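# Place phone on comic book and laptop on stand

## Task

Put the phone so it lies flat with all of it resting on the comic book, and put the closed laptop onto the laptop stand with its top side facing up and one of its long edges butted against the stand's lips; when finished, the robot must be in contact with neither the phone nor the laptop.

## Robot and tools

Robot: two arms, left_arm and right_arm, each ending in a two-finger parallel gripper. Two head cameras, cam_head_left and cam_head_right (each 896x504), look down from a stand behind the arms. A loose object may occasionally get a brief nudge from outside.

Frame: every position, orientation, velocity and target uses the scene frame. Its origin sits at table-top height, halfway between the nominal arm bases; +z points up, +x points out across the table, and left_arm is on the +y side (camera image left/right does not match arm names). Actual bases: left_arm at (+0.031, +0.243, 0) m, quat_wxyz (+1.000, 0, 0, +0.014); right_arm at (-0.029, -0.309, 0) m, quat_wxyz (+1.000, 0, 0, +0.003). On each gripper, fingers extend along its own +z and spread along its own y. The reported end_effector_position is the spot between the pads, roughly 1 cm short of the tips. Reported poses can be wrong by a few centimetres, worse at long reach.

The 14-number row (used by execute_actions and move): one flat list covering both arms, always all 14 even if one arm is idle. Order: dx, dy, dz, rx, ry, rz, opening for left_arm, then those seven for right_arm. Each value lies in [-1, 1]. The first six per arm are an offset, not a pose: displacement along the scene axes, plus a rotation vector (rx, ry, rz) turning about the Hand target's position, all measured from that arm's Hand target at the moment the action or move begins. Scale: 1.0 equals 0.6 m for dx, dy, dz and 180 degrees for rotation. A translation longer than 1.0 overall may be shortened along its direction. Opening is absolute, not an offset: +1 fully open (0.094 m), -1 closed. Six zeros for an arm re-commands its current Hand target; a 0 in the opening slot is itself a half-open command, so repeat the current opening to leave a gripper alone.

execute_actions(actions, cameras): actions is a list of actions; each action is a list of 1 to 15 rows, one per 1/30 s step, and a short action repeats its last row to fill 15 steps. Every row in an action is offset from the same start pose, not chained; a new action starts from the updated Hand target, so sending the same offset twice moves twice as far. Images come back only with an empty actions list or when cameras names them (["all"], named list, or [] for none). Each action lasts 0.5 s.

move(target, speed, blend, opening_speed, grip_force, blocking, cameras): target is one 14-number row or a list of up to 15 rows; every row is an offset from the Hand targets at the move's start. Straight-line paths, all arms finishing together, at least 0.5 s and cut off at 10 s. speed: m/s, 0.002 to 4.3, default 0.25 (turning capped at twice that in rad/s); one value or one per target. blend: corner rounding radius in m per target; 0 means stop at each. opening_speed: opening change per second on the -1..+1 scale, at least 0.2; use it to close gently. grip_force: per-pad limit in N, 10 to 50, one value or one per arm, persists; lower forces close slowly. blocking=false returns after about 0.5 s while motion continues. Moves do not avoid obstacles or the other arm, and grippers lag and overshoot more when fast. Keep paths away from an arm's own base. The result adds a move: line such as done, off_target, moving, held or fault, plus limits (paced = pose clipped, held = steps withheld).

wait(seconds 0 to 10, cameras): let time pass holding commands; a running move continues. stop(cameras): brakes a running move. zoom_image(camera, region [x0, y0, x1, y1], at most 504 by 504 px): enlarges part of the newest image of cam_head_left or cam_head_right. finished_scene(scene 1 or 2): ends the scene irreversibly; call it only after the goal is met and stable.

Reading results: Hand target is the last commanded pose (after clipping); the gripper often rests a little short of it from friction or weight, so send the remaining gap as an offset if needed. Orientation commands are clipped to 40 degrees from the measured orientation each step. grip_measured is the finger opening on the command scale; empty it may read up to about 2.5 mm wide, and on a firmly held hard part a few mm narrower than the part. grip_effort_nm is gripper motor effort (negative closing) and is not pad force. Joint torques include the arm's weight and have offsets; joint velocities may be summarized as within noise. Joint ranges (rad): waist ±2.880, shoulder 0 to 3.142, elbow 0 to 3.019, wrist pitch -1.693 to 1.571, wrist yaw ±1.571, wrist roll ±2.094.

Cautions: never let anything leave the table or drop far; set parts down at rest before releasing; approach contacts slowly, since faster and deeper targets press harder. Do not let the arms or grippers bump or grip each other. After contact, an arm keeps pushing until you command it back. Avoid long holds with outstretched arms or unreachable targets: motors heat, a MOTOR HOT line warns near 85 °C, and at 100 °C that arm goes limp for 30 s or more. To release, command an opening well above grip_measured, then lift clear so nothing is touched at the end.

Each tool is called after "Call:" as name(argument=value, ...), one argument or row to a line, values as JSON.

## Session

Call:
execute_actions(
  actions=[],
)

Scene clock: 0.00 s.
left_arm: end_effector_position=(+0.4918, +0.7722, +0.2721) grip_measured=+1.000 grip_effort_nm=n/a end_effector_quat_wxyz=(+0.538, +0.343, +0.763, +0.102) | right_arm: end_effector_position=(+0.0818, -0.5453, +0.1553) grip_measured=+1.000 grip_effort_nm=n/a end_effector_quat_wxyz=(-0.017, +0.931, +0.365, +0.017)
Joint positions: left_arm=[1.048 1.958 1.826 -0.907 1.087 1.594 0.094] | right_arm=[-1.159 1.066 0.823 -1.361 -0.035 1.239 0.094]
Joint velocities: within noise
Joint torques (N m): no reading
Motor temperatures (°C): left_arm=[23 25 27 24 28 25 28] | right_arm=[27 30 27 25 24 24 25]
Heat: left arm: hottest wrist yaw 28 °C; right arm: hottest shoulder 30 °C.
Hand target: left_arm +0.4940, +0.7762, +0.2939; +0.539, +0.352, +0.755, +0.121 | right_arm +0.0850, -0.5526, +0.1636; -0.006, +0.931, +0.366, +0.017
Tool commands: left_gripper/opening=+1.0 right_gripper/opening=+1.0

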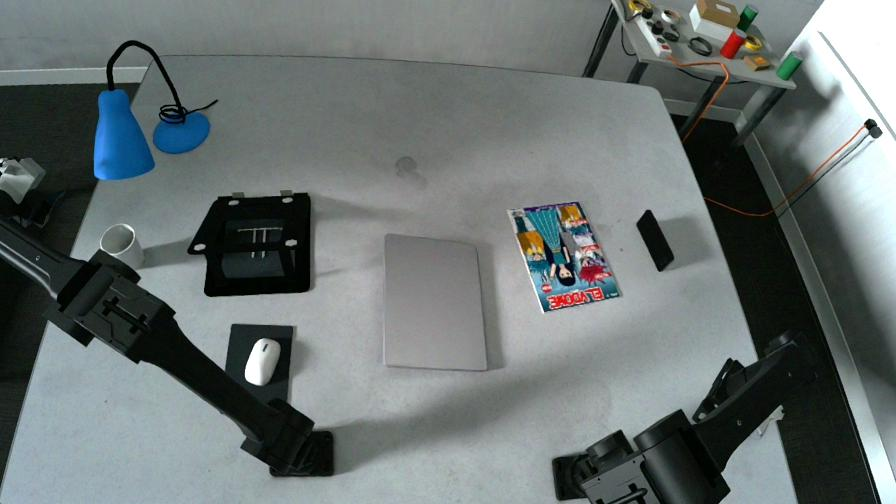

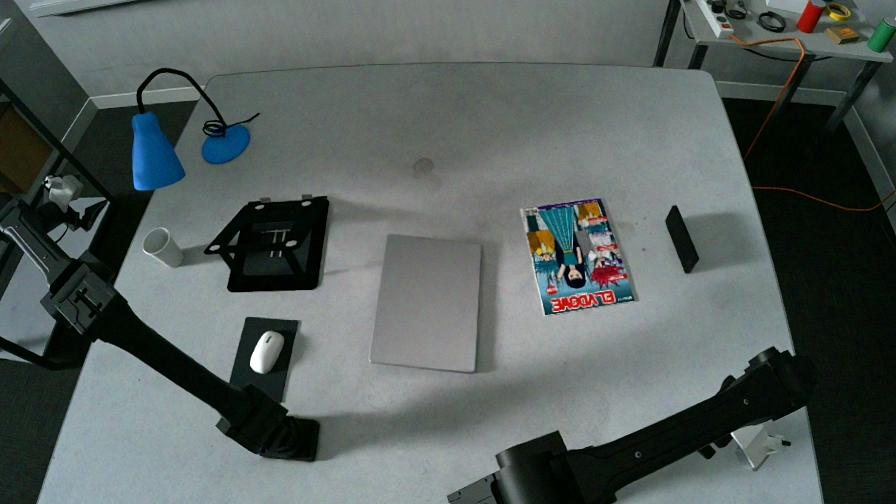

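Call:
zoom_image(
  camera="cam_head_left",
  region=[180, 170, 350, 310],
)

Call:
zoom_image(
  camera="cam_head_right",
  region=[190, 170, 360, 310],
)

Call:
zoom_image(
  camera="cam_head_left",
  region=[350, 190, 700, 390],
)

Call:
zoom_image(
  camera="cam_head_right",
  region=[350, 190, 720, 390],
)

Scaled by 2.965.

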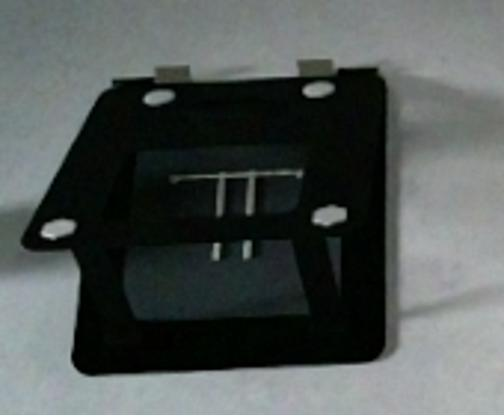

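Scaled by 2.965.

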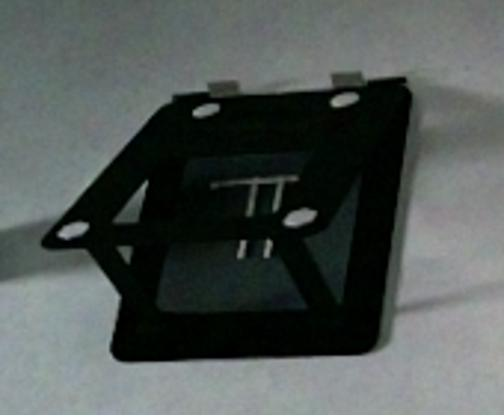

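Scaled by 1.440.

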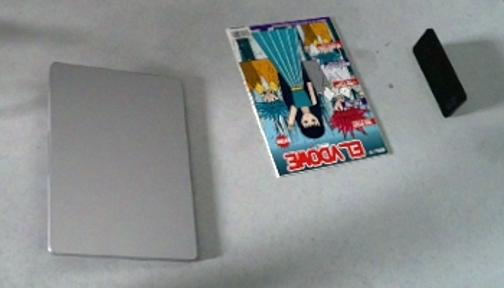

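Scaled by 1.362.

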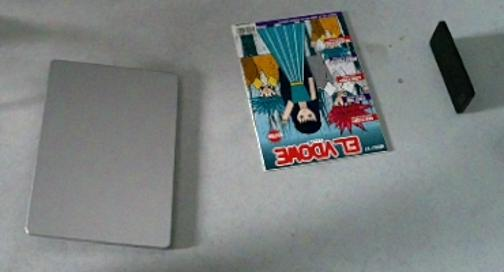

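Call:
zoom_image(
  camera="cam_head_left",
  region=[360, 310, 540, 400],
)

Call:
zoom_image(
  camera="cam_head_right",
  region=[350, 220, 530, 400],
)

Call:
zoom_image(
  camera="cam_head_left",
  region=[600, 190, 740, 290],
)

Call:
zoom_image(
  camera="cam_head_left",
  region=[200, 300, 340, 420],
)

Scaled by 2.800.

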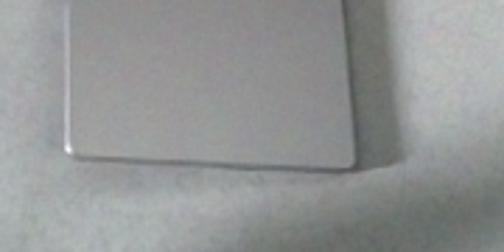

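Scaled by 2.800.

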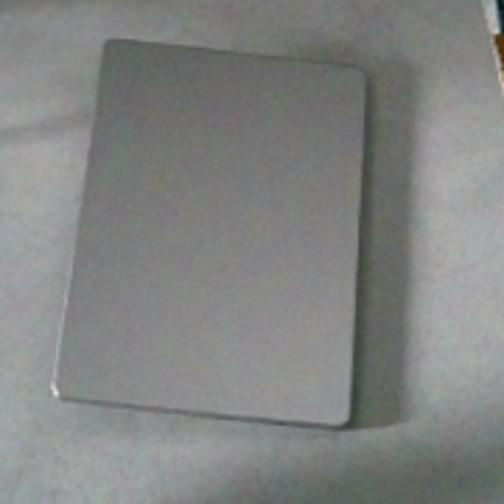

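Scaled by 3.600.

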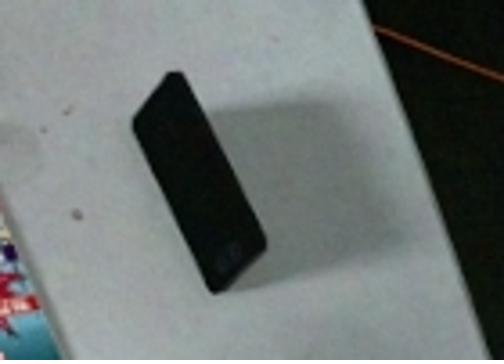

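Scaled by 3.600.

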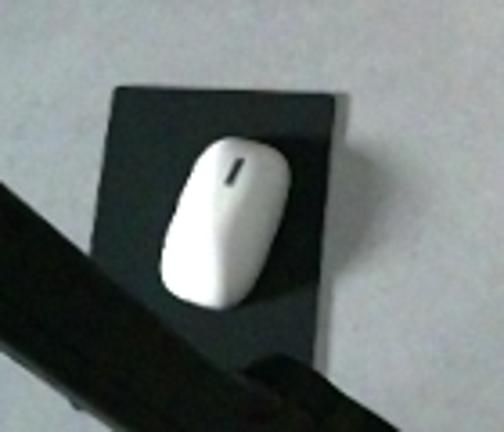

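Call:
move(
  target=[0,0,0,0,0,0,1, 0.525,0.088,0.06,0,0,0,1],
  cameras=["all"],
)

Scene clock: 50.07 s.
left_arm: end_effector_position=(+0.4918, +0.7722, +0.2721) grip_measured=+1.000 grip_effort_nm=0.03 end_effector_quat_wxyz=(+0.538, +0.343, +0.763, +0.102) | right_arm: end_effector_position=(+0.3815, -0.4940, +0.1870) grip_measured=+1.000 grip_effort_nm=-0.01 end_effector_quat_wxyz=(-0.016, +0.930, +0.366, +0.009)
Joint positions: left_arm=[1.048 1.958 1.826 -0.907 1.087 1.594 0.094] | right_arm=[-0.441 1.541 1.34 -1.381 -0.036 1.956 0.094]
Joint torques (N m): left_arm=[-1.44 -23.88 13.52 1.01 0.47 -0.05] | right_arm=[0.97 -13.68 12.45 -0.4 0.13 0.24]
Motor temperatures (°C): left_arm=[23 31 31 24 28 24 27] | right_arm=[27 30 36 25 24 24 25]
Heat: left arm: hottest shoulder 31 °C; right arm: hottest elbow 36 °C.
Hand target: left_arm +0.4940, +0.7762, +0.2939; +0.539, +0.352, +0.755, +0.121 | right_arm +0.4000, -0.4998, +0.1994; -0.006, +0.931, +0.365, +0.017
Off the commanded pose: left_arm 0.022 m, 3 deg | right_arm 0.023 m, 2 deg.
move: off_target (left_arm, right_arm)

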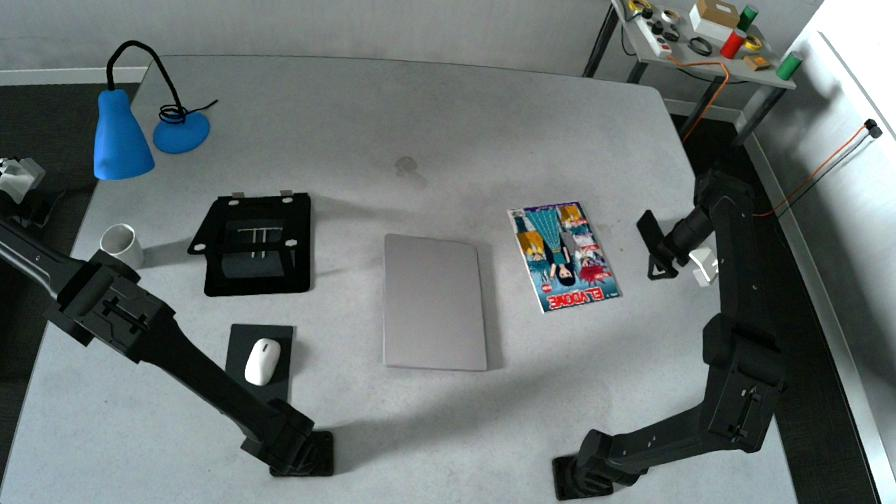

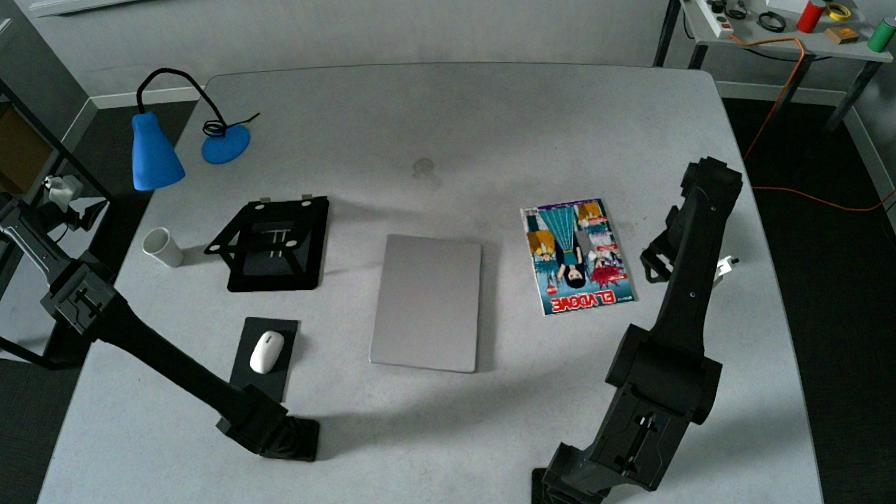

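Call:
move(
  target=[-0.323,-0.92,0.1,0.080,0.365,0,1, -0.083,0.333,-0.265,0,0,0,1],
  cameras=["all"],
)

Scene clock: 79.43 s.
left_arm: end_effector_position=(+0.3047, +0.2277, +0.3577) grip_measured=+1.000 grip_effort_nm=0.02 end_effector_quat_wxyz=(+0.102, +0.419, +0.901, +0.043) | right_arm: end_effector_position=(+0.3548, -0.3051, +0.0509) grip_measured=+1.000 grip_effort_nm=-0.01 end_effector_quat_wxyz=(-0.056, +0.872, +0.484, +0.049)
Joint positions: left_arm=[-0.084 0.952 1.275 -1.672 -0.003 0.816 0.094] | right_arm=[-0.059 1.499 0.897 -0.947 -0.147 2.075 0.094]
Joint torques (N m): left_arm=[-2.55 -6.01 9.48 0.38 0.07 -0.11] | right_arm=[1.26 -11.75 5.85 0.42 -0.05 0.22]
Heat: left arm: hottest elbow 33 °C; right arm: hottest elbow 38 °C.
Hand target: left_arm +0.3003, +0.2241, +0.3540; -0.001, +0.423, +0.906, +0.000 | right_arm +0.3502, -0.3001, +0.0405; -0.006, +0.931, +0.365, +0.017
Off the commanded pose: left_arm 0.007 m, 13 deg | right_arm 0.013 m, 17 deg.
joint sent to its limit (left arm) — joint 4 (wrist pitch), lower limit. The joint targets are off in orientation, not in position.
joint sent to its limit (right arm) — joint 6 (wrist roll), upper limit. The joint targets are off in orientation, not in position.
move: off_target (left_arm, right_arm)

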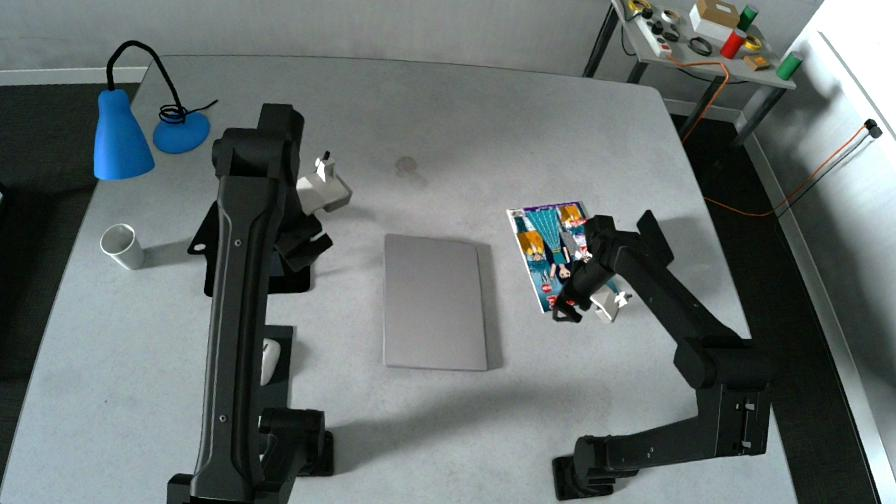

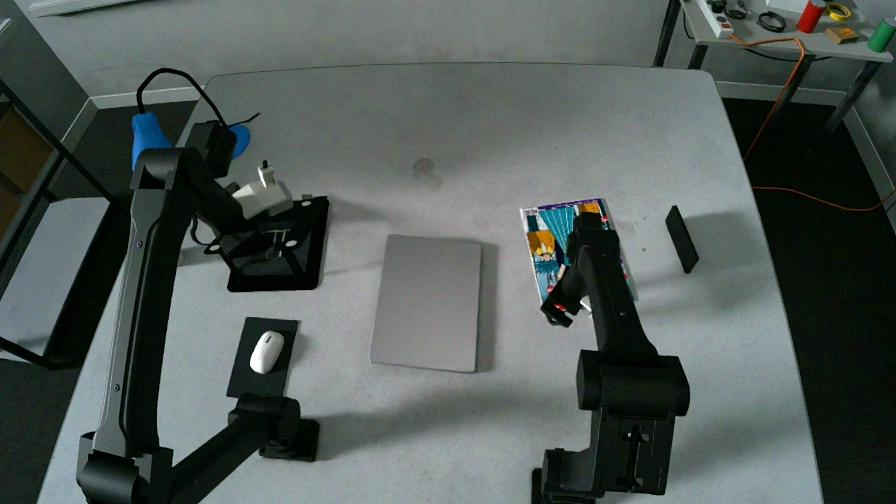

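Call:
move(
  target=[
    [0,-0.09,-0.25,0,0,0,1, 0.166,0,0.266,-0.309,-0.120,0.709,1],
    [0,-0.09,-0.49,0,0,0,1, 0.416,0,0.066,-0.309,-0.120,0.709,1],
  ],
  cameras=["all"],
)

Scene clock: 103.10 s.
left_arm: end_effector_position=(+0.3018, +0.1746, +0.0647) grip_measured=+1.000 grip_effort_nm=0.02 end_effector_quat_wxyz=(+0.000, +0.420, +0.907, +0.001) | right_arm: end_effector_position=(+0.5725, -0.2938, +0.0679) grip_measured=+1.000 grip_effort_nm=-0.01 end_effector_quat_wxyz=(+0.361, -0.003, +0.932, +0.001)
Joint positions: left_arm=[-0.275 1.21 0.671 -1.031 -0.003 0.621 0.094] | right_arm=[0.026 1.709 1.013 -0.136 0.018 0.019 0.094]
Joint torques (N m): left_arm=[-3.14 -7.47 8.31 0.61 0.13 -0.08] | right_arm=[-0.38 -15.68 11.56 1.74 -0.04 0.09]
Heat: left arm: hottest elbow 33 °C; right arm: hottest elbow 36 °C.
Hand target: left_arm +0.3001, +0.1702, +0.0599; -0.001, +0.423, +0.906, +0.000 | right_arm +0.5998, -0.3002, +0.0800; +0.382, -0.001, +0.924, -0.001
Off the commanded pose: left_arm 0.007 m, 0 deg | right_arm 0.031 m, 3 deg.
move: off_target (right_arm)

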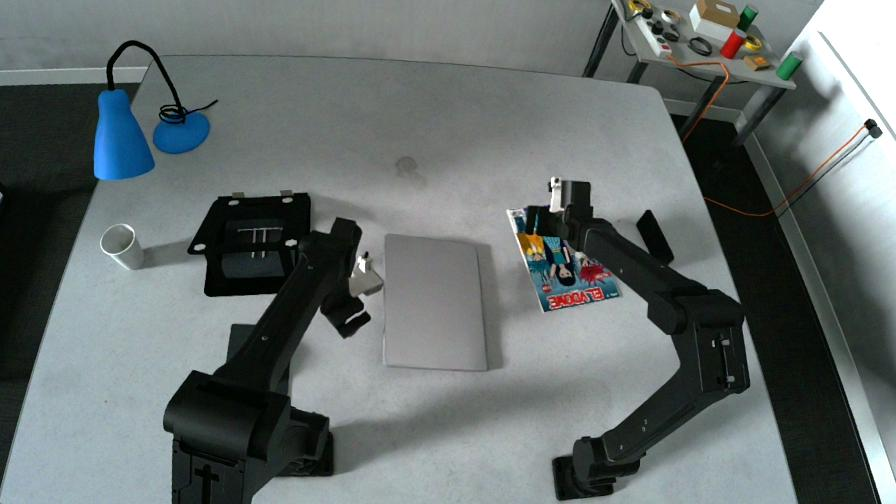

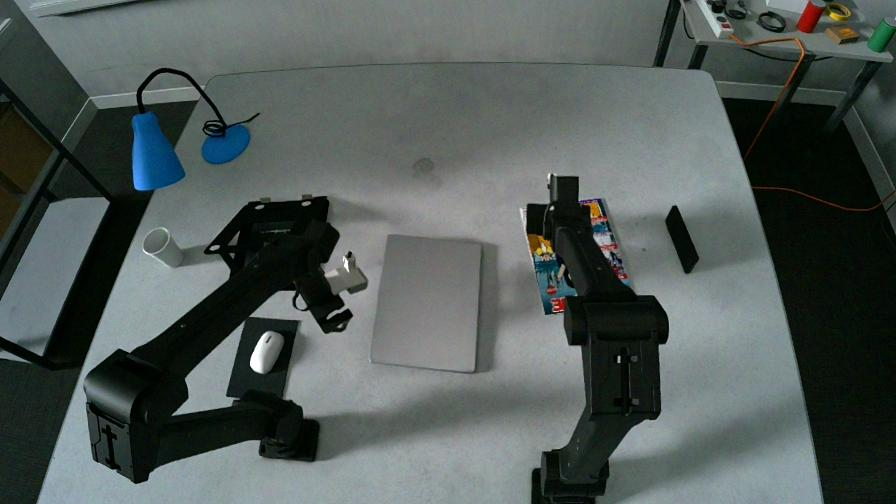

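Call:
move(
  target=[
    [0,0,0,0,0,0,1, -0.05,-0.2,0.25,-0.0241,0.25,0.0583,1],
    [0,0,0,0,0,0,1, -0.042,-0.442,0.167,-0.0241,0.250,0.0583,1],
  ],
  blend=0.05,
  cameras=["all"],
)

Scene clock: 152.77 s.
left_arm: end_effector_position=(+0.3018, +0.1746, +0.0647) grip_measured=+1.000 grip_effort_nm=0.02 end_effector_quat_wxyz=(+0.000, +0.420, +0.907, +0.001) | right_arm: end_effector_position=(+0.5595, -0.5623, +0.1750) grip_measured=+1.000 grip_effort_nm=-0.01 end_effector_quat_wxyz=(-0.011, -0.091, +0.996, +0.004)
Joint positions: left_arm=[-0.275 1.21 0.671 -1.031 -0.003 0.621 0.094] | right_arm=[-0.41 2.075 2.058 -1.577 0.004 -0.587 0.094]
Joint torques (N m): left_arm=[-2.84 -7.3 8.42 0.9 0.13 -0.05] | right_arm=[0.91 -22.59 12.77 -0.2 -0.04 0.09]
Motor temperatures (°C): left_arm=[23 27 31 24 27 24 27] | right_arm=[27 32 42 25 24 23 25]
Heat: left arm: hottest elbow 31 °C; right arm: hottest elbow 42 °C.
Hand target: left_arm +0.3001, +0.1702, +0.0599; -0.001, +0.423, +0.906, +0.000 | right_arm +0.5746, -0.5654, +0.1803; -0.002, -0.097, +0.995, -0.001
Off the commanded pose: left_arm 0.007 m, 0 deg | right_arm 0.016 m, 1 deg.
move: off_target (right_arm)

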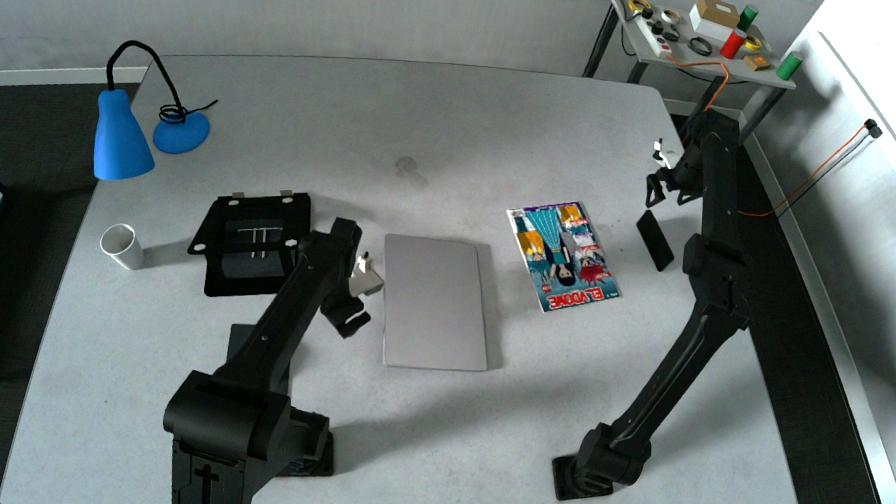

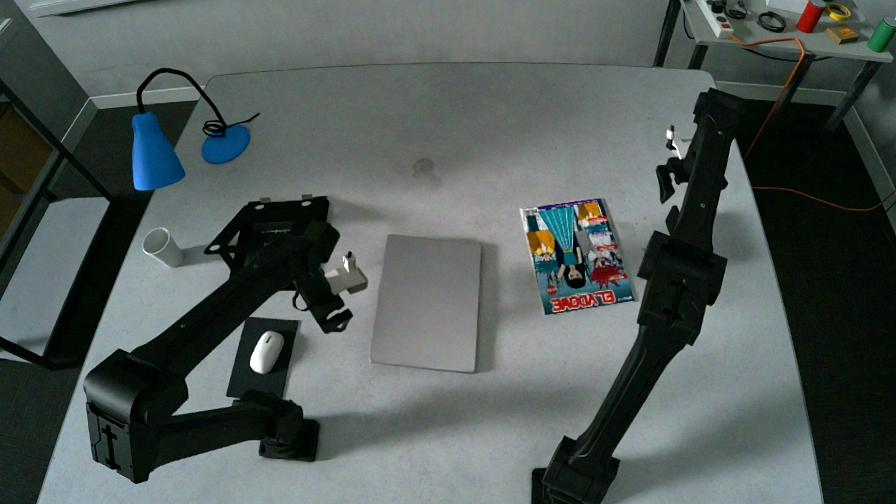

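Call:
zoom_image(
  camera="cam_head_left",
  region=[600, 110, 780, 290],
)

Scaled by 2.800.

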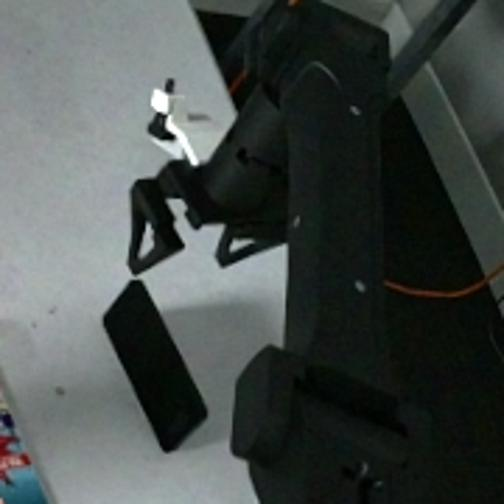

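Call:
move(
  target=[0,0,0,0,0,0,1, 0.006,0,-0.203,0,0,0,1],
  speed=0.15,
  cameras=["all"],
)

Call:
zoom_image(
  camera="cam_head_left",
  region=[600, 150, 740, 290],
)

Call:
zoom_image(
  camera="cam_head_right",
  region=[620, 150, 760, 290],
)

Scene clock: 160.97 s.
left_arm: end_effector_position=(+0.3018, +0.1746, +0.0647) grip_measured=+1.000 grip_effort_nm=0.02 end_effector_quat_wxyz=(+0.000, +0.420, +0.907, +0.001) | right_arm: end_effector_position=(+0.5767, -0.5697, +0.0768) grip_measured=+1.000 grip_effort_nm=-0.01 end_effector_quat_wxyz=(+0.007, -0.091, +0.996, -0.006)
Joint positions: left_arm=[-0.275 1.21 0.671 -1.031 -0.003 0.621 0.094] | right_arm=[-0.41 2.14 1.907 -1.32 0.004 -0.587 0.094]
Joint torques (N m): left_arm=[-2.84 -7.24 8.49 0.81 0.1 -0.04] | right_arm=[1.03 -23.53 7.49 0.53 -0.05 0.11]
Heat: left arm: hottest elbow 31 °C; right arm: hottest elbow 42 °C.
Hand target: left_arm +0.3001, +0.1702, +0.0599; -0.001, +0.423, +0.906, +0.000 | right_arm +0.5782, -0.5654, +0.0586; -0.002, -0.097, +0.995, -0.001
Off the commanded pose: left_arm 0.007 m, 0 deg | right_arm 0.019 m, 1 deg.
move: off_target (right_arm)

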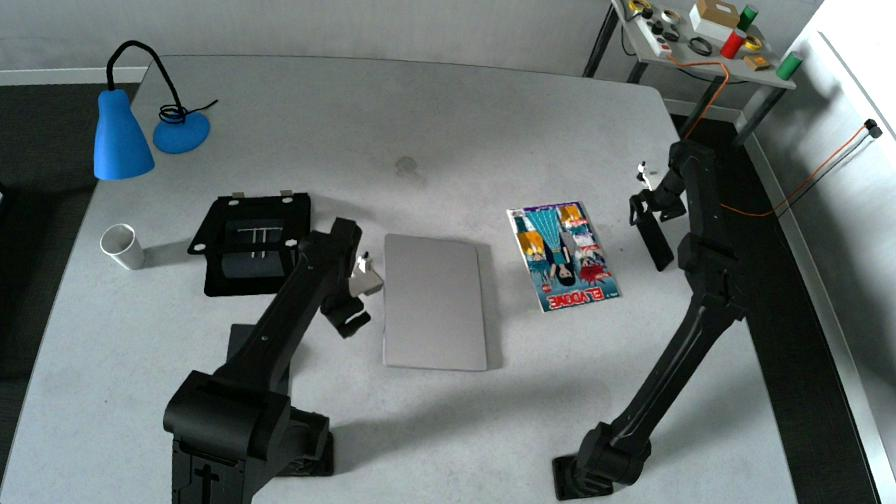

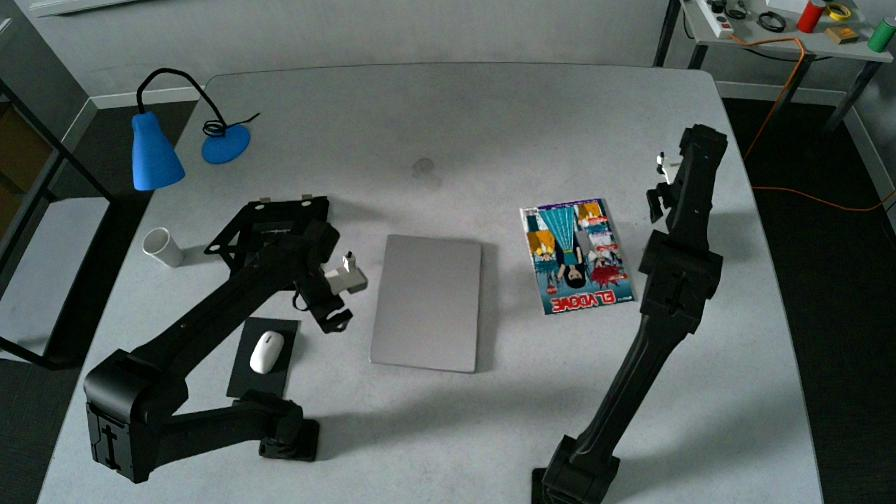

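Scaled by 3.600.

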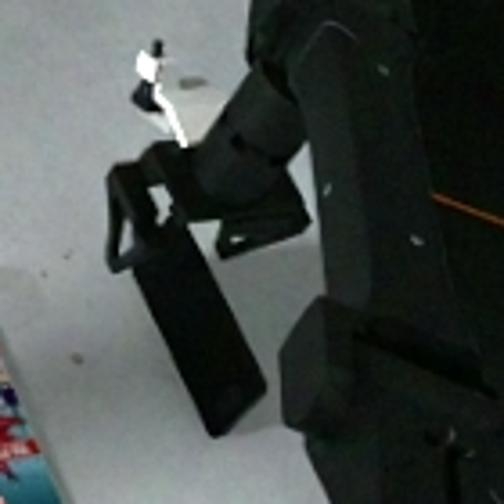

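Scaled by 3.600.

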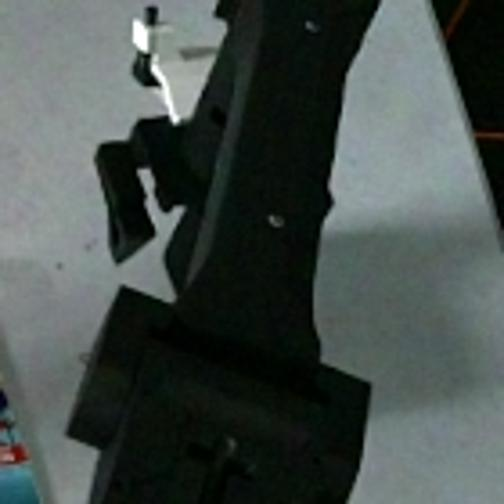

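Call:
move(
  target=[0,0,0,0,0,0,1, -0.052,-0.006,-0.045,0,0,0,1],
  speed=0.1,
  cameras=["all"],
)

Call:
zoom_image(
  camera="cam_head_left",
  region=[600, 150, 740, 290],
)

Scene clock: 165.07 s.
left_arm: end_effector_position=(+0.3018, +0.1746, +0.0647) grip_measured=+1.000 grip_effort_nm=0.02 end_effector_quat_wxyz=(+0.000, +0.420, +0.907, +0.001) | right_arm: end_effector_position=(+0.5499, -0.5619, +0.0219) grip_measured=+1.000 grip_effort_nm=-0.01 end_effector_quat_wxyz=(-0.011, -0.100, +0.995, +0.004)
Joint positions: left_arm=[-0.275 1.21 0.671 -1.031 -0.003 0.621 0.094] | right_arm=[-0.415 2.14 1.756 -1.21 0.004 -0.609 0.094]
Joint torques (N m): left_arm=[-2.67 -6.65 8.29 0.85 0.12 -0.05] | right_arm=[-0.32 -26.75 6.74 0.17 -0.04 0.1]
Heat: left arm: hottest elbow 31 °C; right arm: hottest elbow 41 °C.
Hand target: left_arm +0.3001, +0.1702, +0.0599; -0.001, +0.423, +0.906, +0.000 | right_arm +0.5470, -0.5689, +0.0313; -0.002, -0.097, +0.995, -0.001
Off the commanded pose: left_arm 0.007 m, 0 deg | right_arm 0.012 m, 1 deg.
move: off_target (right_arm)

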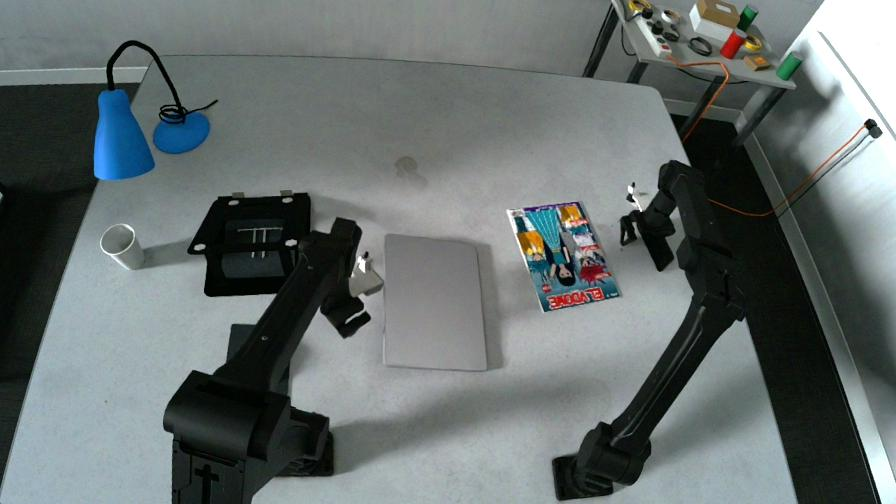

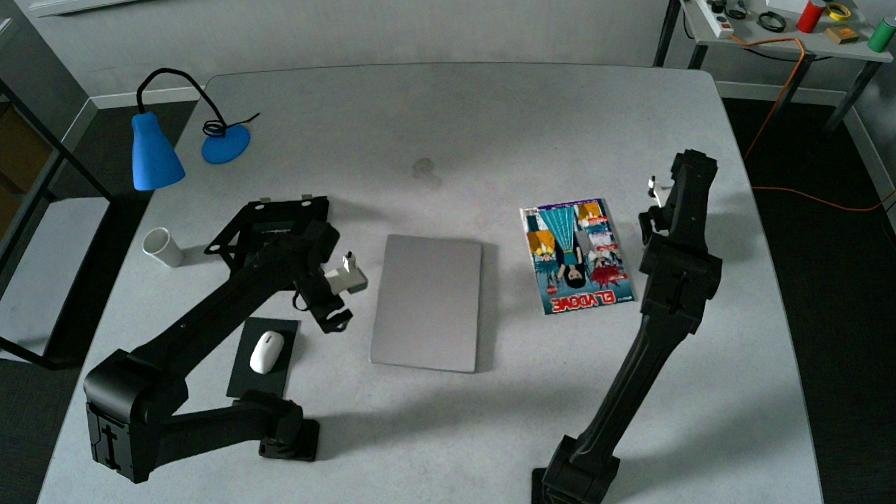

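Scaled by 3.600.

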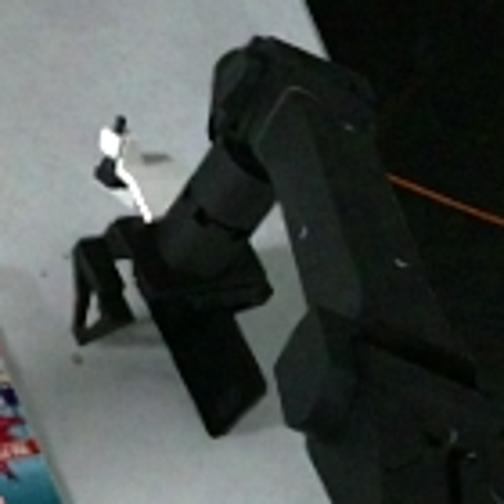

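Call:
move(
  target=[0,0,0,0,0,0,1, 0,0.003,0.042,0,0,0,1],
  speed=0.1,
)

Call:
move(
  target=[0,0,0,0,0,0,1, 0,0,0,0,0,0,-0.95],
  grip_force=25,
  opening_speed=0.5,
  cameras=["all"],
)

Call:
zoom_image(
  camera="cam_head_left",
  region=[600, 150, 740, 290],
)

Scene clock: 169.90 s.
left_arm: end_effector_position=(+0.3018, +0.1746, +0.0647) grip_measured=+1.000 grip_effort_nm=0.02 end_effector_quat_wxyz=(+0.000, +0.420, +0.907, +0.001) | right_arm: end_effector_position=(+0.5458, -0.5601, +0.0408) grip_measured=+1.000 grip_effort_nm=-0.01 end_effector_quat_wxyz=(-0.011, -0.100, +0.995, +0.004)
Joint positions: left_arm=[-0.275 1.21 0.671 -1.031 -0.003 0.621 0.094] | right_arm=[-0.415 2.109 1.756 -1.241 0.004 -0.609 0.094]
Joint torques (N m): left_arm=[-2.73 -7.77 8.32 0.62 0.15 -0.02] | right_arm=[-0.09 -26.23 8.44 -0.23 -0.04 0.11]
Heat: left arm: hottest elbow 31 °C; right arm: hottest elbow 40 °C.
Hand target: left_arm +0.3001, +0.1702, +0.0599; -0.001, +0.423, +0.906, +0.000 | right_arm +0.5470, -0.5671, +0.0566; -0.002, -0.097, +0.995, -0.001
Off the commanded pose: left_arm 0.007 m, 0 deg | right_arm 0.017 m, 1 deg.
move: off_target (right_arm)

Scene clock: 175.90 s.
left_arm: end_effector_position=(+0.3018, +0.1746, +0.0647) grip_measured=+1.000 grip_effort_nm=0.02 end_effector_quat_wxyz=(+0.000, +0.420, +0.907, +0.001) | right_arm: end_effector_position=(+0.5455, -0.5595, +0.0413) grip_measured=-0.949 grip_effort_nm=-0.08 end_effector_quat_wxyz=(-0.011, -0.100, +0.995, +0.005)
Joint positions: left_arm=[-0.275 1.21 0.671 -1.031 -0.003 0.621 0.094] | right_arm=[-0.415 2.108 1.756 -1.243 0.001 -0.61 0.002]
Joint torques (N m): left_arm=[-2.49 -7.18 8.36 0.62 0.14 -0.06] | right_arm=[-0.15 -26.23 8.61 -0.2 0.05 0.11]
Heat: left arm: hottest elbow 31 °C; right arm: hottest elbow 39 °C.
Hand target: left_arm +0.3001, +0.1702, +0.0599; -0.001, +0.423, +0.906, +0.000 | right_arm +0.5470, -0.5671, +0.0566; -0.002, -0.097, +0.995, -0.001
Off the commanded pose: left_arm 0.007 m, 0 deg | right_arm 0.017 m, 1 deg.
grip_force (N): 25, 25
move: off_target (right_arm)

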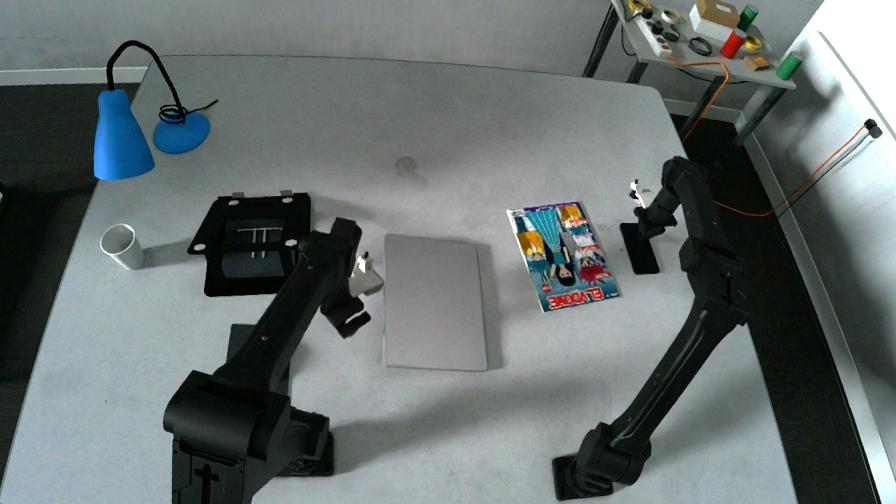

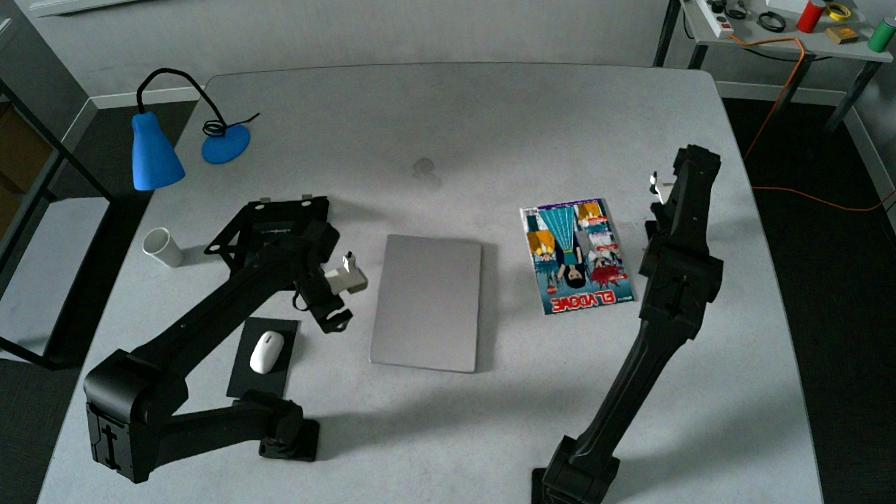

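Scaled by 3.600.

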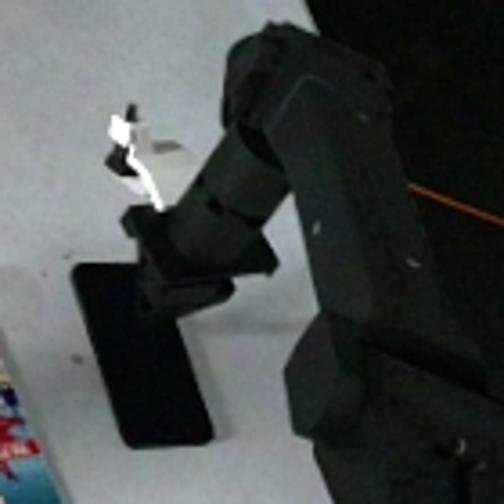

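Call:
move(
  target=[0,0,0,0,0,0,1, 0,0,0.2,0,0,0,-0.95],
  speed=0.15,
)

Call:
move(
  target=[0,0,0,0,0,0,1, -0.25,0.1,0.1,0,0,0,1],
  speed=0.3,
  cameras=["all"],
)

Call:
zoom_image(
  camera="cam_head_left",
  region=[600, 190, 700, 290],
)

Call:
zoom_image(
  camera="cam_head_right",
  region=[620, 190, 720, 290],
)

Scene clock: 189.27 s.
left_arm: end_effector_position=(+0.3018, +0.1746, +0.0647) grip_measured=+1.000 grip_effort_nm=0.02 end_effector_quat_wxyz=(+0.000, +0.420, +0.907, +0.001) | right_arm: end_effector_position=(+0.5351, -0.5550, +0.1526) grip_measured=-0.949 grip_effort_nm=-0.08 end_effector_quat_wxyz=(-0.024, -0.100, +0.995, +0.013)
Joint positions: left_arm=[-0.275 1.21 0.671 -1.031 -0.003 0.621 0.094] | right_arm=[-0.415 2.024 1.917 -1.518 0.001 -0.61 0.002]
Joint torques (N m): left_arm=[-2.67 -7.12 8.36 0.8 0.08 -0.13] | right_arm=[-0.15 -24.53 12.62 -0.2 0.06 0.11]
Heat: left arm: hottest elbow 31 °C; right arm: hottest elbow 38 °C.
Hand target: left_arm +0.3001, +0.1702, +0.0599; -0.001, +0.423, +0.906, +0.000 | right_arm +0.5471, -0.5671, +0.1766; -0.002, -0.097, +0.995, -0.001
Off the commanded pose: left_arm 0.007 m, 0 deg | right_arm 0.029 m, 3 deg.
grip_force (N): 25, 25
move: off_target (right_arm)

Scene clock: 190.60 s.
left_arm: end_effector_position=(+0.3018, +0.1746, +0.0647) grip_measured=+1.000 grip_effort_nm=0.02 end_effector_quat_wxyz=(+0.000, +0.420, +0.907, +0.001) | right_arm: end_effector_position=(+0.4023, -0.5027, +0.2440) grip_measured=+0.999 grip_effort_nm=0.07 end_effector_quat_wxyz=(+0.007, -0.100, +0.995, -0.005)
Joint positions: left_arm=[-0.275 1.21 0.671 -1.031 -0.003 0.621 0.094] | right_arm=[-0.425 1.562 1.516 -1.506 0.002 -0.62 0.094]
Joint torques (N m): left_arm=[-3.43 -7.59 8.21 0.77 0.16 -0.09] | right_arm=[-0.38 -15.91 7.47 0.06 0.02 0.11]
Heat: left arm: hottest elbow 31 °C; right arm: hottest elbow 38 °C.
Hand target: left_arm +0.3001, +0.1702, +0.0599; -0.001, +0.423, +0.906, +0.000 | right_arm +0.3970, -0.5070, +0.2366; -0.002, -0.097, +0.995, -0.001
Off the commanded pose: left_arm 0.007 m, 0 deg | right_arm 0.010 m, 1 deg.
grip_force (N): 25, 25
move: done

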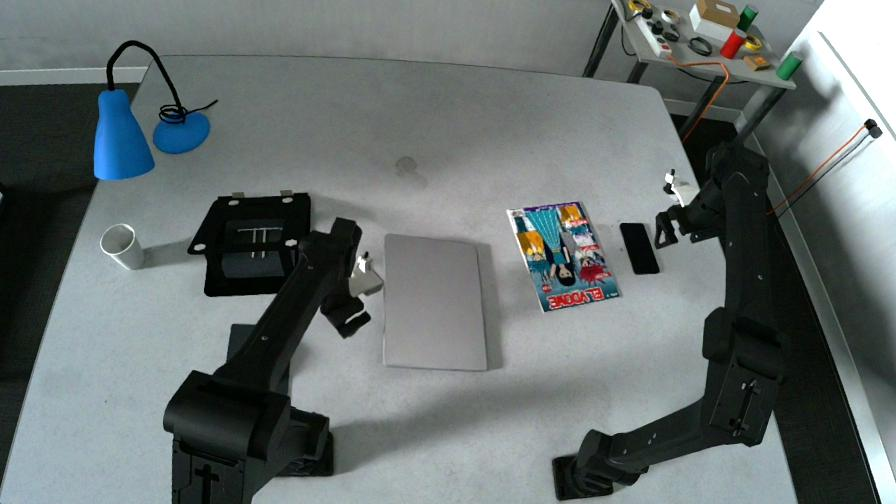

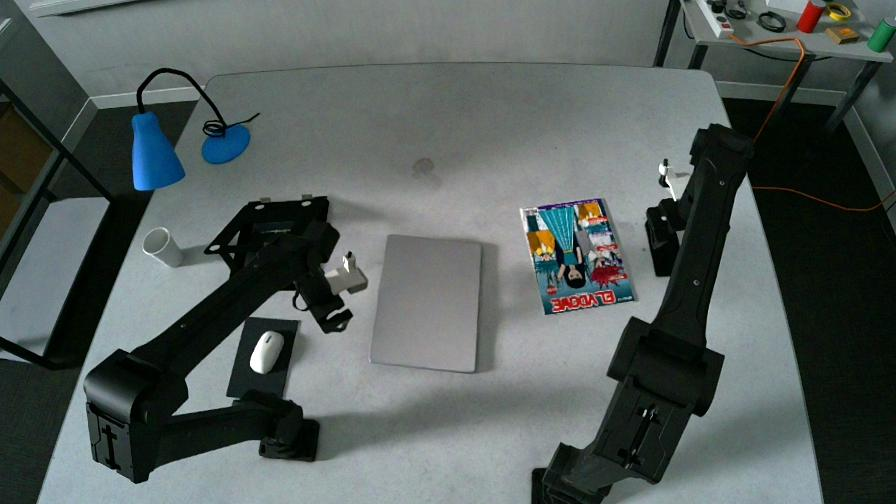

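Scaled by 5.040.

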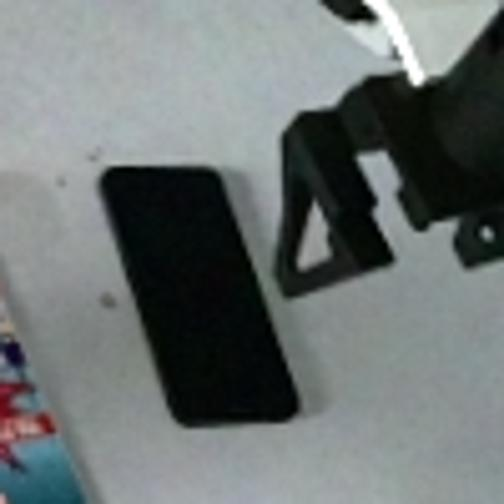

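Scaled by 5.040.

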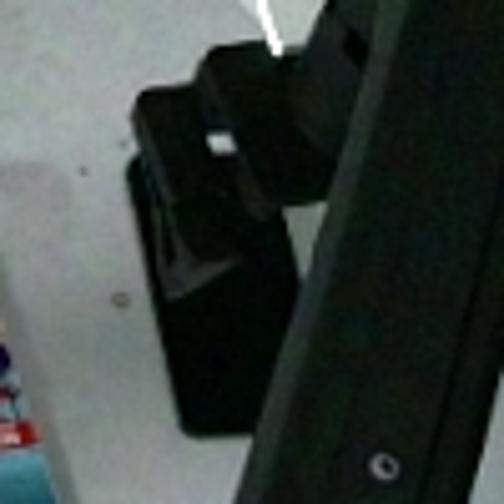

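Call:
move(
  target=[
    [0,0,0,0,0,0,1, 0.277,-0.048,-0.1,0,0,-0.049,1],
    [0,0,0,0,0,0,1, 0.277,-0.048,-0.27,0,0,-0.049,1],
  ],
  speed=0.2,
  cameras=["all"],
)

Call:
zoom_image(
  camera="cam_head_left",
  region=[590, 180, 700, 290],
)

Call:
zoom_image(
  camera="cam_head_right",
  region=[610, 180, 720, 290],
)

Scene clock: 199.83 s.
left_arm: end_effector_position=(+0.3018, +0.1746, +0.0647) grip_measured=+1.000 grip_effort_nm=0.02 end_effector_quat_wxyz=(+0.000, +0.420, +0.907, +0.001) | right_arm: end_effector_position=(+0.5601, -0.5413, +0.0873) grip_measured=+0.999 grip_effort_nm=0.07 end_effector_quat_wxyz=(+0.004, -0.019, +1.000, -0.002)
Joint positions: left_arm=[-0.275 1.21 0.671 -1.031 -0.003 0.621 0.094] | right_arm=[-0.379 2.065 1.81 -1.308 0.001 -0.412 0.094]
Joint torques (N m): left_arm=[-3.14 -7.18 8.24 0.8 0.11 -0.06] | right_arm=[1.32 -23.12 7.68 0.5 0.05 0.22]
Heat: left arm: hottest elbow 31 °C; right arm: hottest elbow 38 °C.
Hand target: left_arm +0.3001, +0.1702, +0.0599; -0.001, +0.423, +0.906, +0.000 | right_arm +0.5633, -0.5359, +0.0748; -0.002, -0.020, +1.000, -0.001
Off the commanded pose: left_arm 0.007 m, 0 deg | right_arm 0.014 m, 1 deg.
grip_force (N): 25, 25
move: off_target (right_arm)

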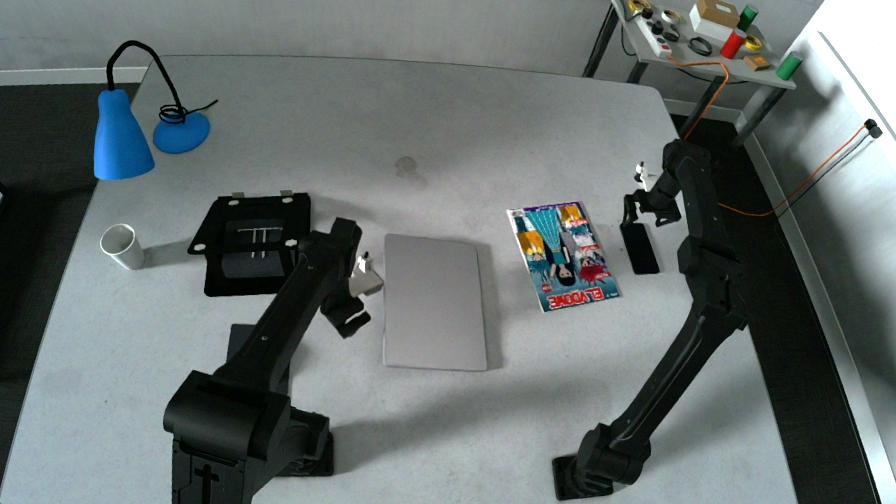

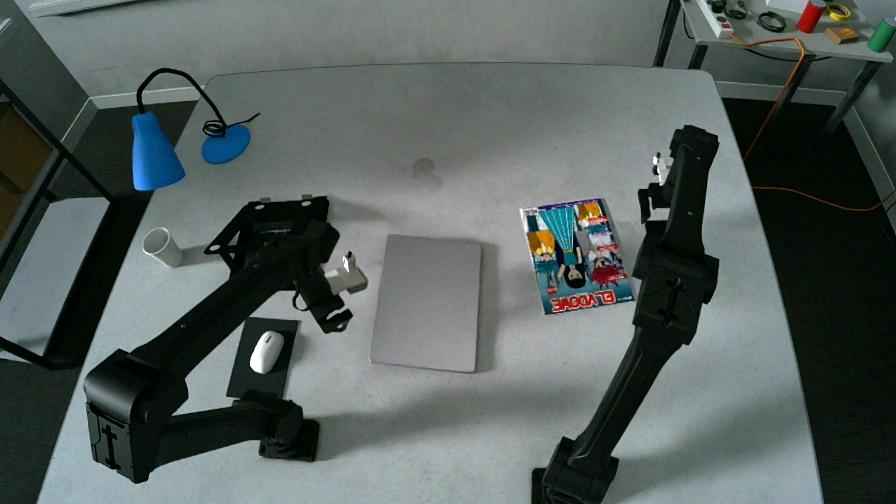

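Scaled by 4.582.

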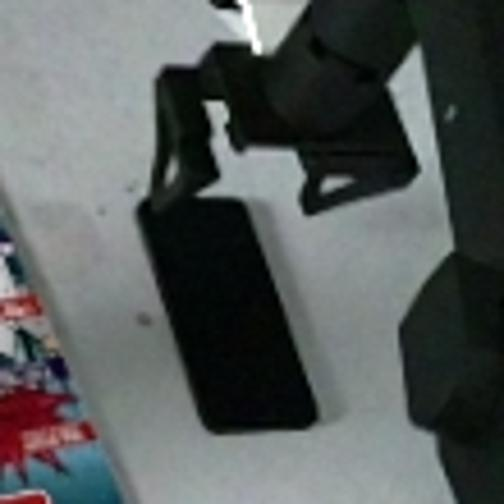

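Scaled by 4.582.

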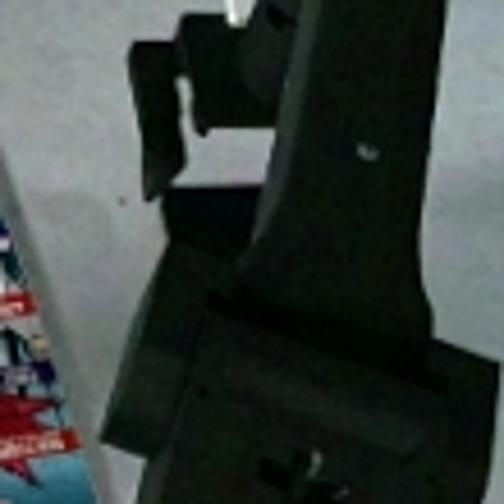

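Call:
move(
  target=[0,0,0,0,0,0,1, 0,-0.015,-0.05,0,0,0,1],
  speed=0.1,
  cameras=["cam_head_left"],
)

Call:
zoom_image(
  camera="cam_head_left",
  region=[590, 180, 700, 290],
)

Scene clock: 205.37 s.
left_arm: end_effector_position=(+0.3018, +0.1746, +0.0647) grip_measured=+1.000 grip_effort_nm=0.02 end_effector_quat_wxyz=(+0.000, +0.420, +0.907, +0.001) | right_arm: end_effector_position=(+0.5664, -0.5438, +0.0669) grip_measured=+0.999 grip_effort_nm=0.07 end_effector_quat_wxyz=(+0.012, -0.019, +1.000, -0.005)
Joint positions: left_arm=[-0.275 1.21 0.671 -1.031 -0.003 0.621 0.094] | right_arm=[-0.379 2.088 1.792 -1.249 0.001 -0.412 0.094]
Joint torques (N m): left_arm=[-2.26 -6.89 8.27 0.75 0.07 -0.07] | right_arm=[0.32 -22.12 7.19 0.55 0.05 0.1]
Heat: left arm: hottest elbow 31 °C; right arm: hottest elbow 38 °C.
Hand target: left_arm +0.3001, +0.1702, +0.0599; -0.001, +0.423, +0.906, +0.000 | right_arm +0.5633, -0.5449, +0.0448; -0.002, -0.020, +1.000, -0.001
Off the commanded pose: left_arm 0.007 m, 0 deg | right_arm 0.022 m, 2 deg.
grip_force (N): 25, 25
move: off_target (right_arm)
Images, in order (width x height): cam_head_left 896x504.

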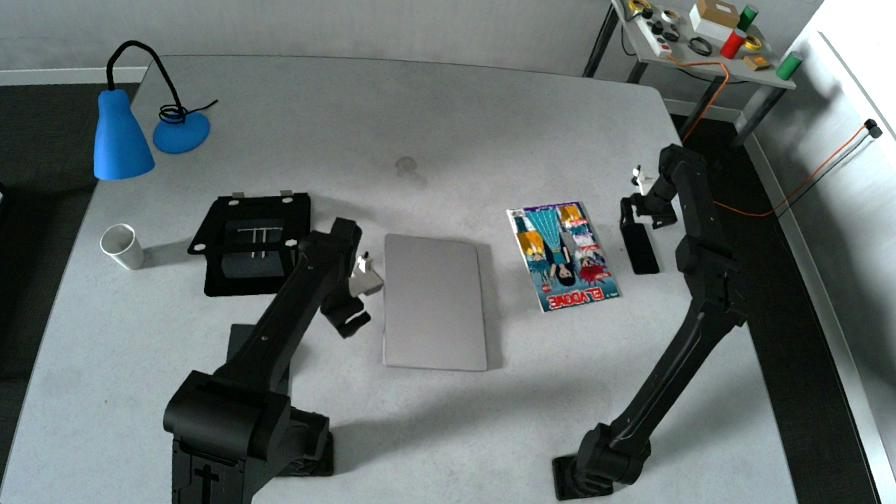

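Scaled by 4.582.

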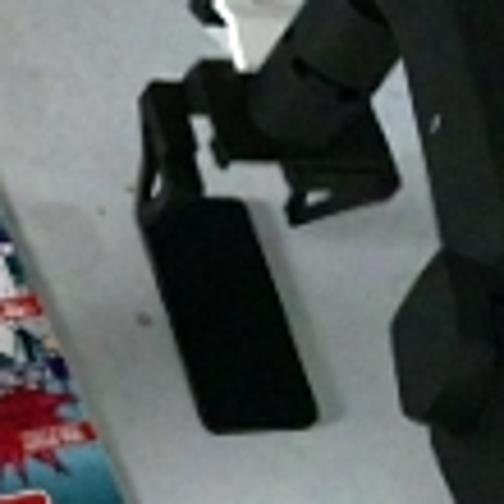

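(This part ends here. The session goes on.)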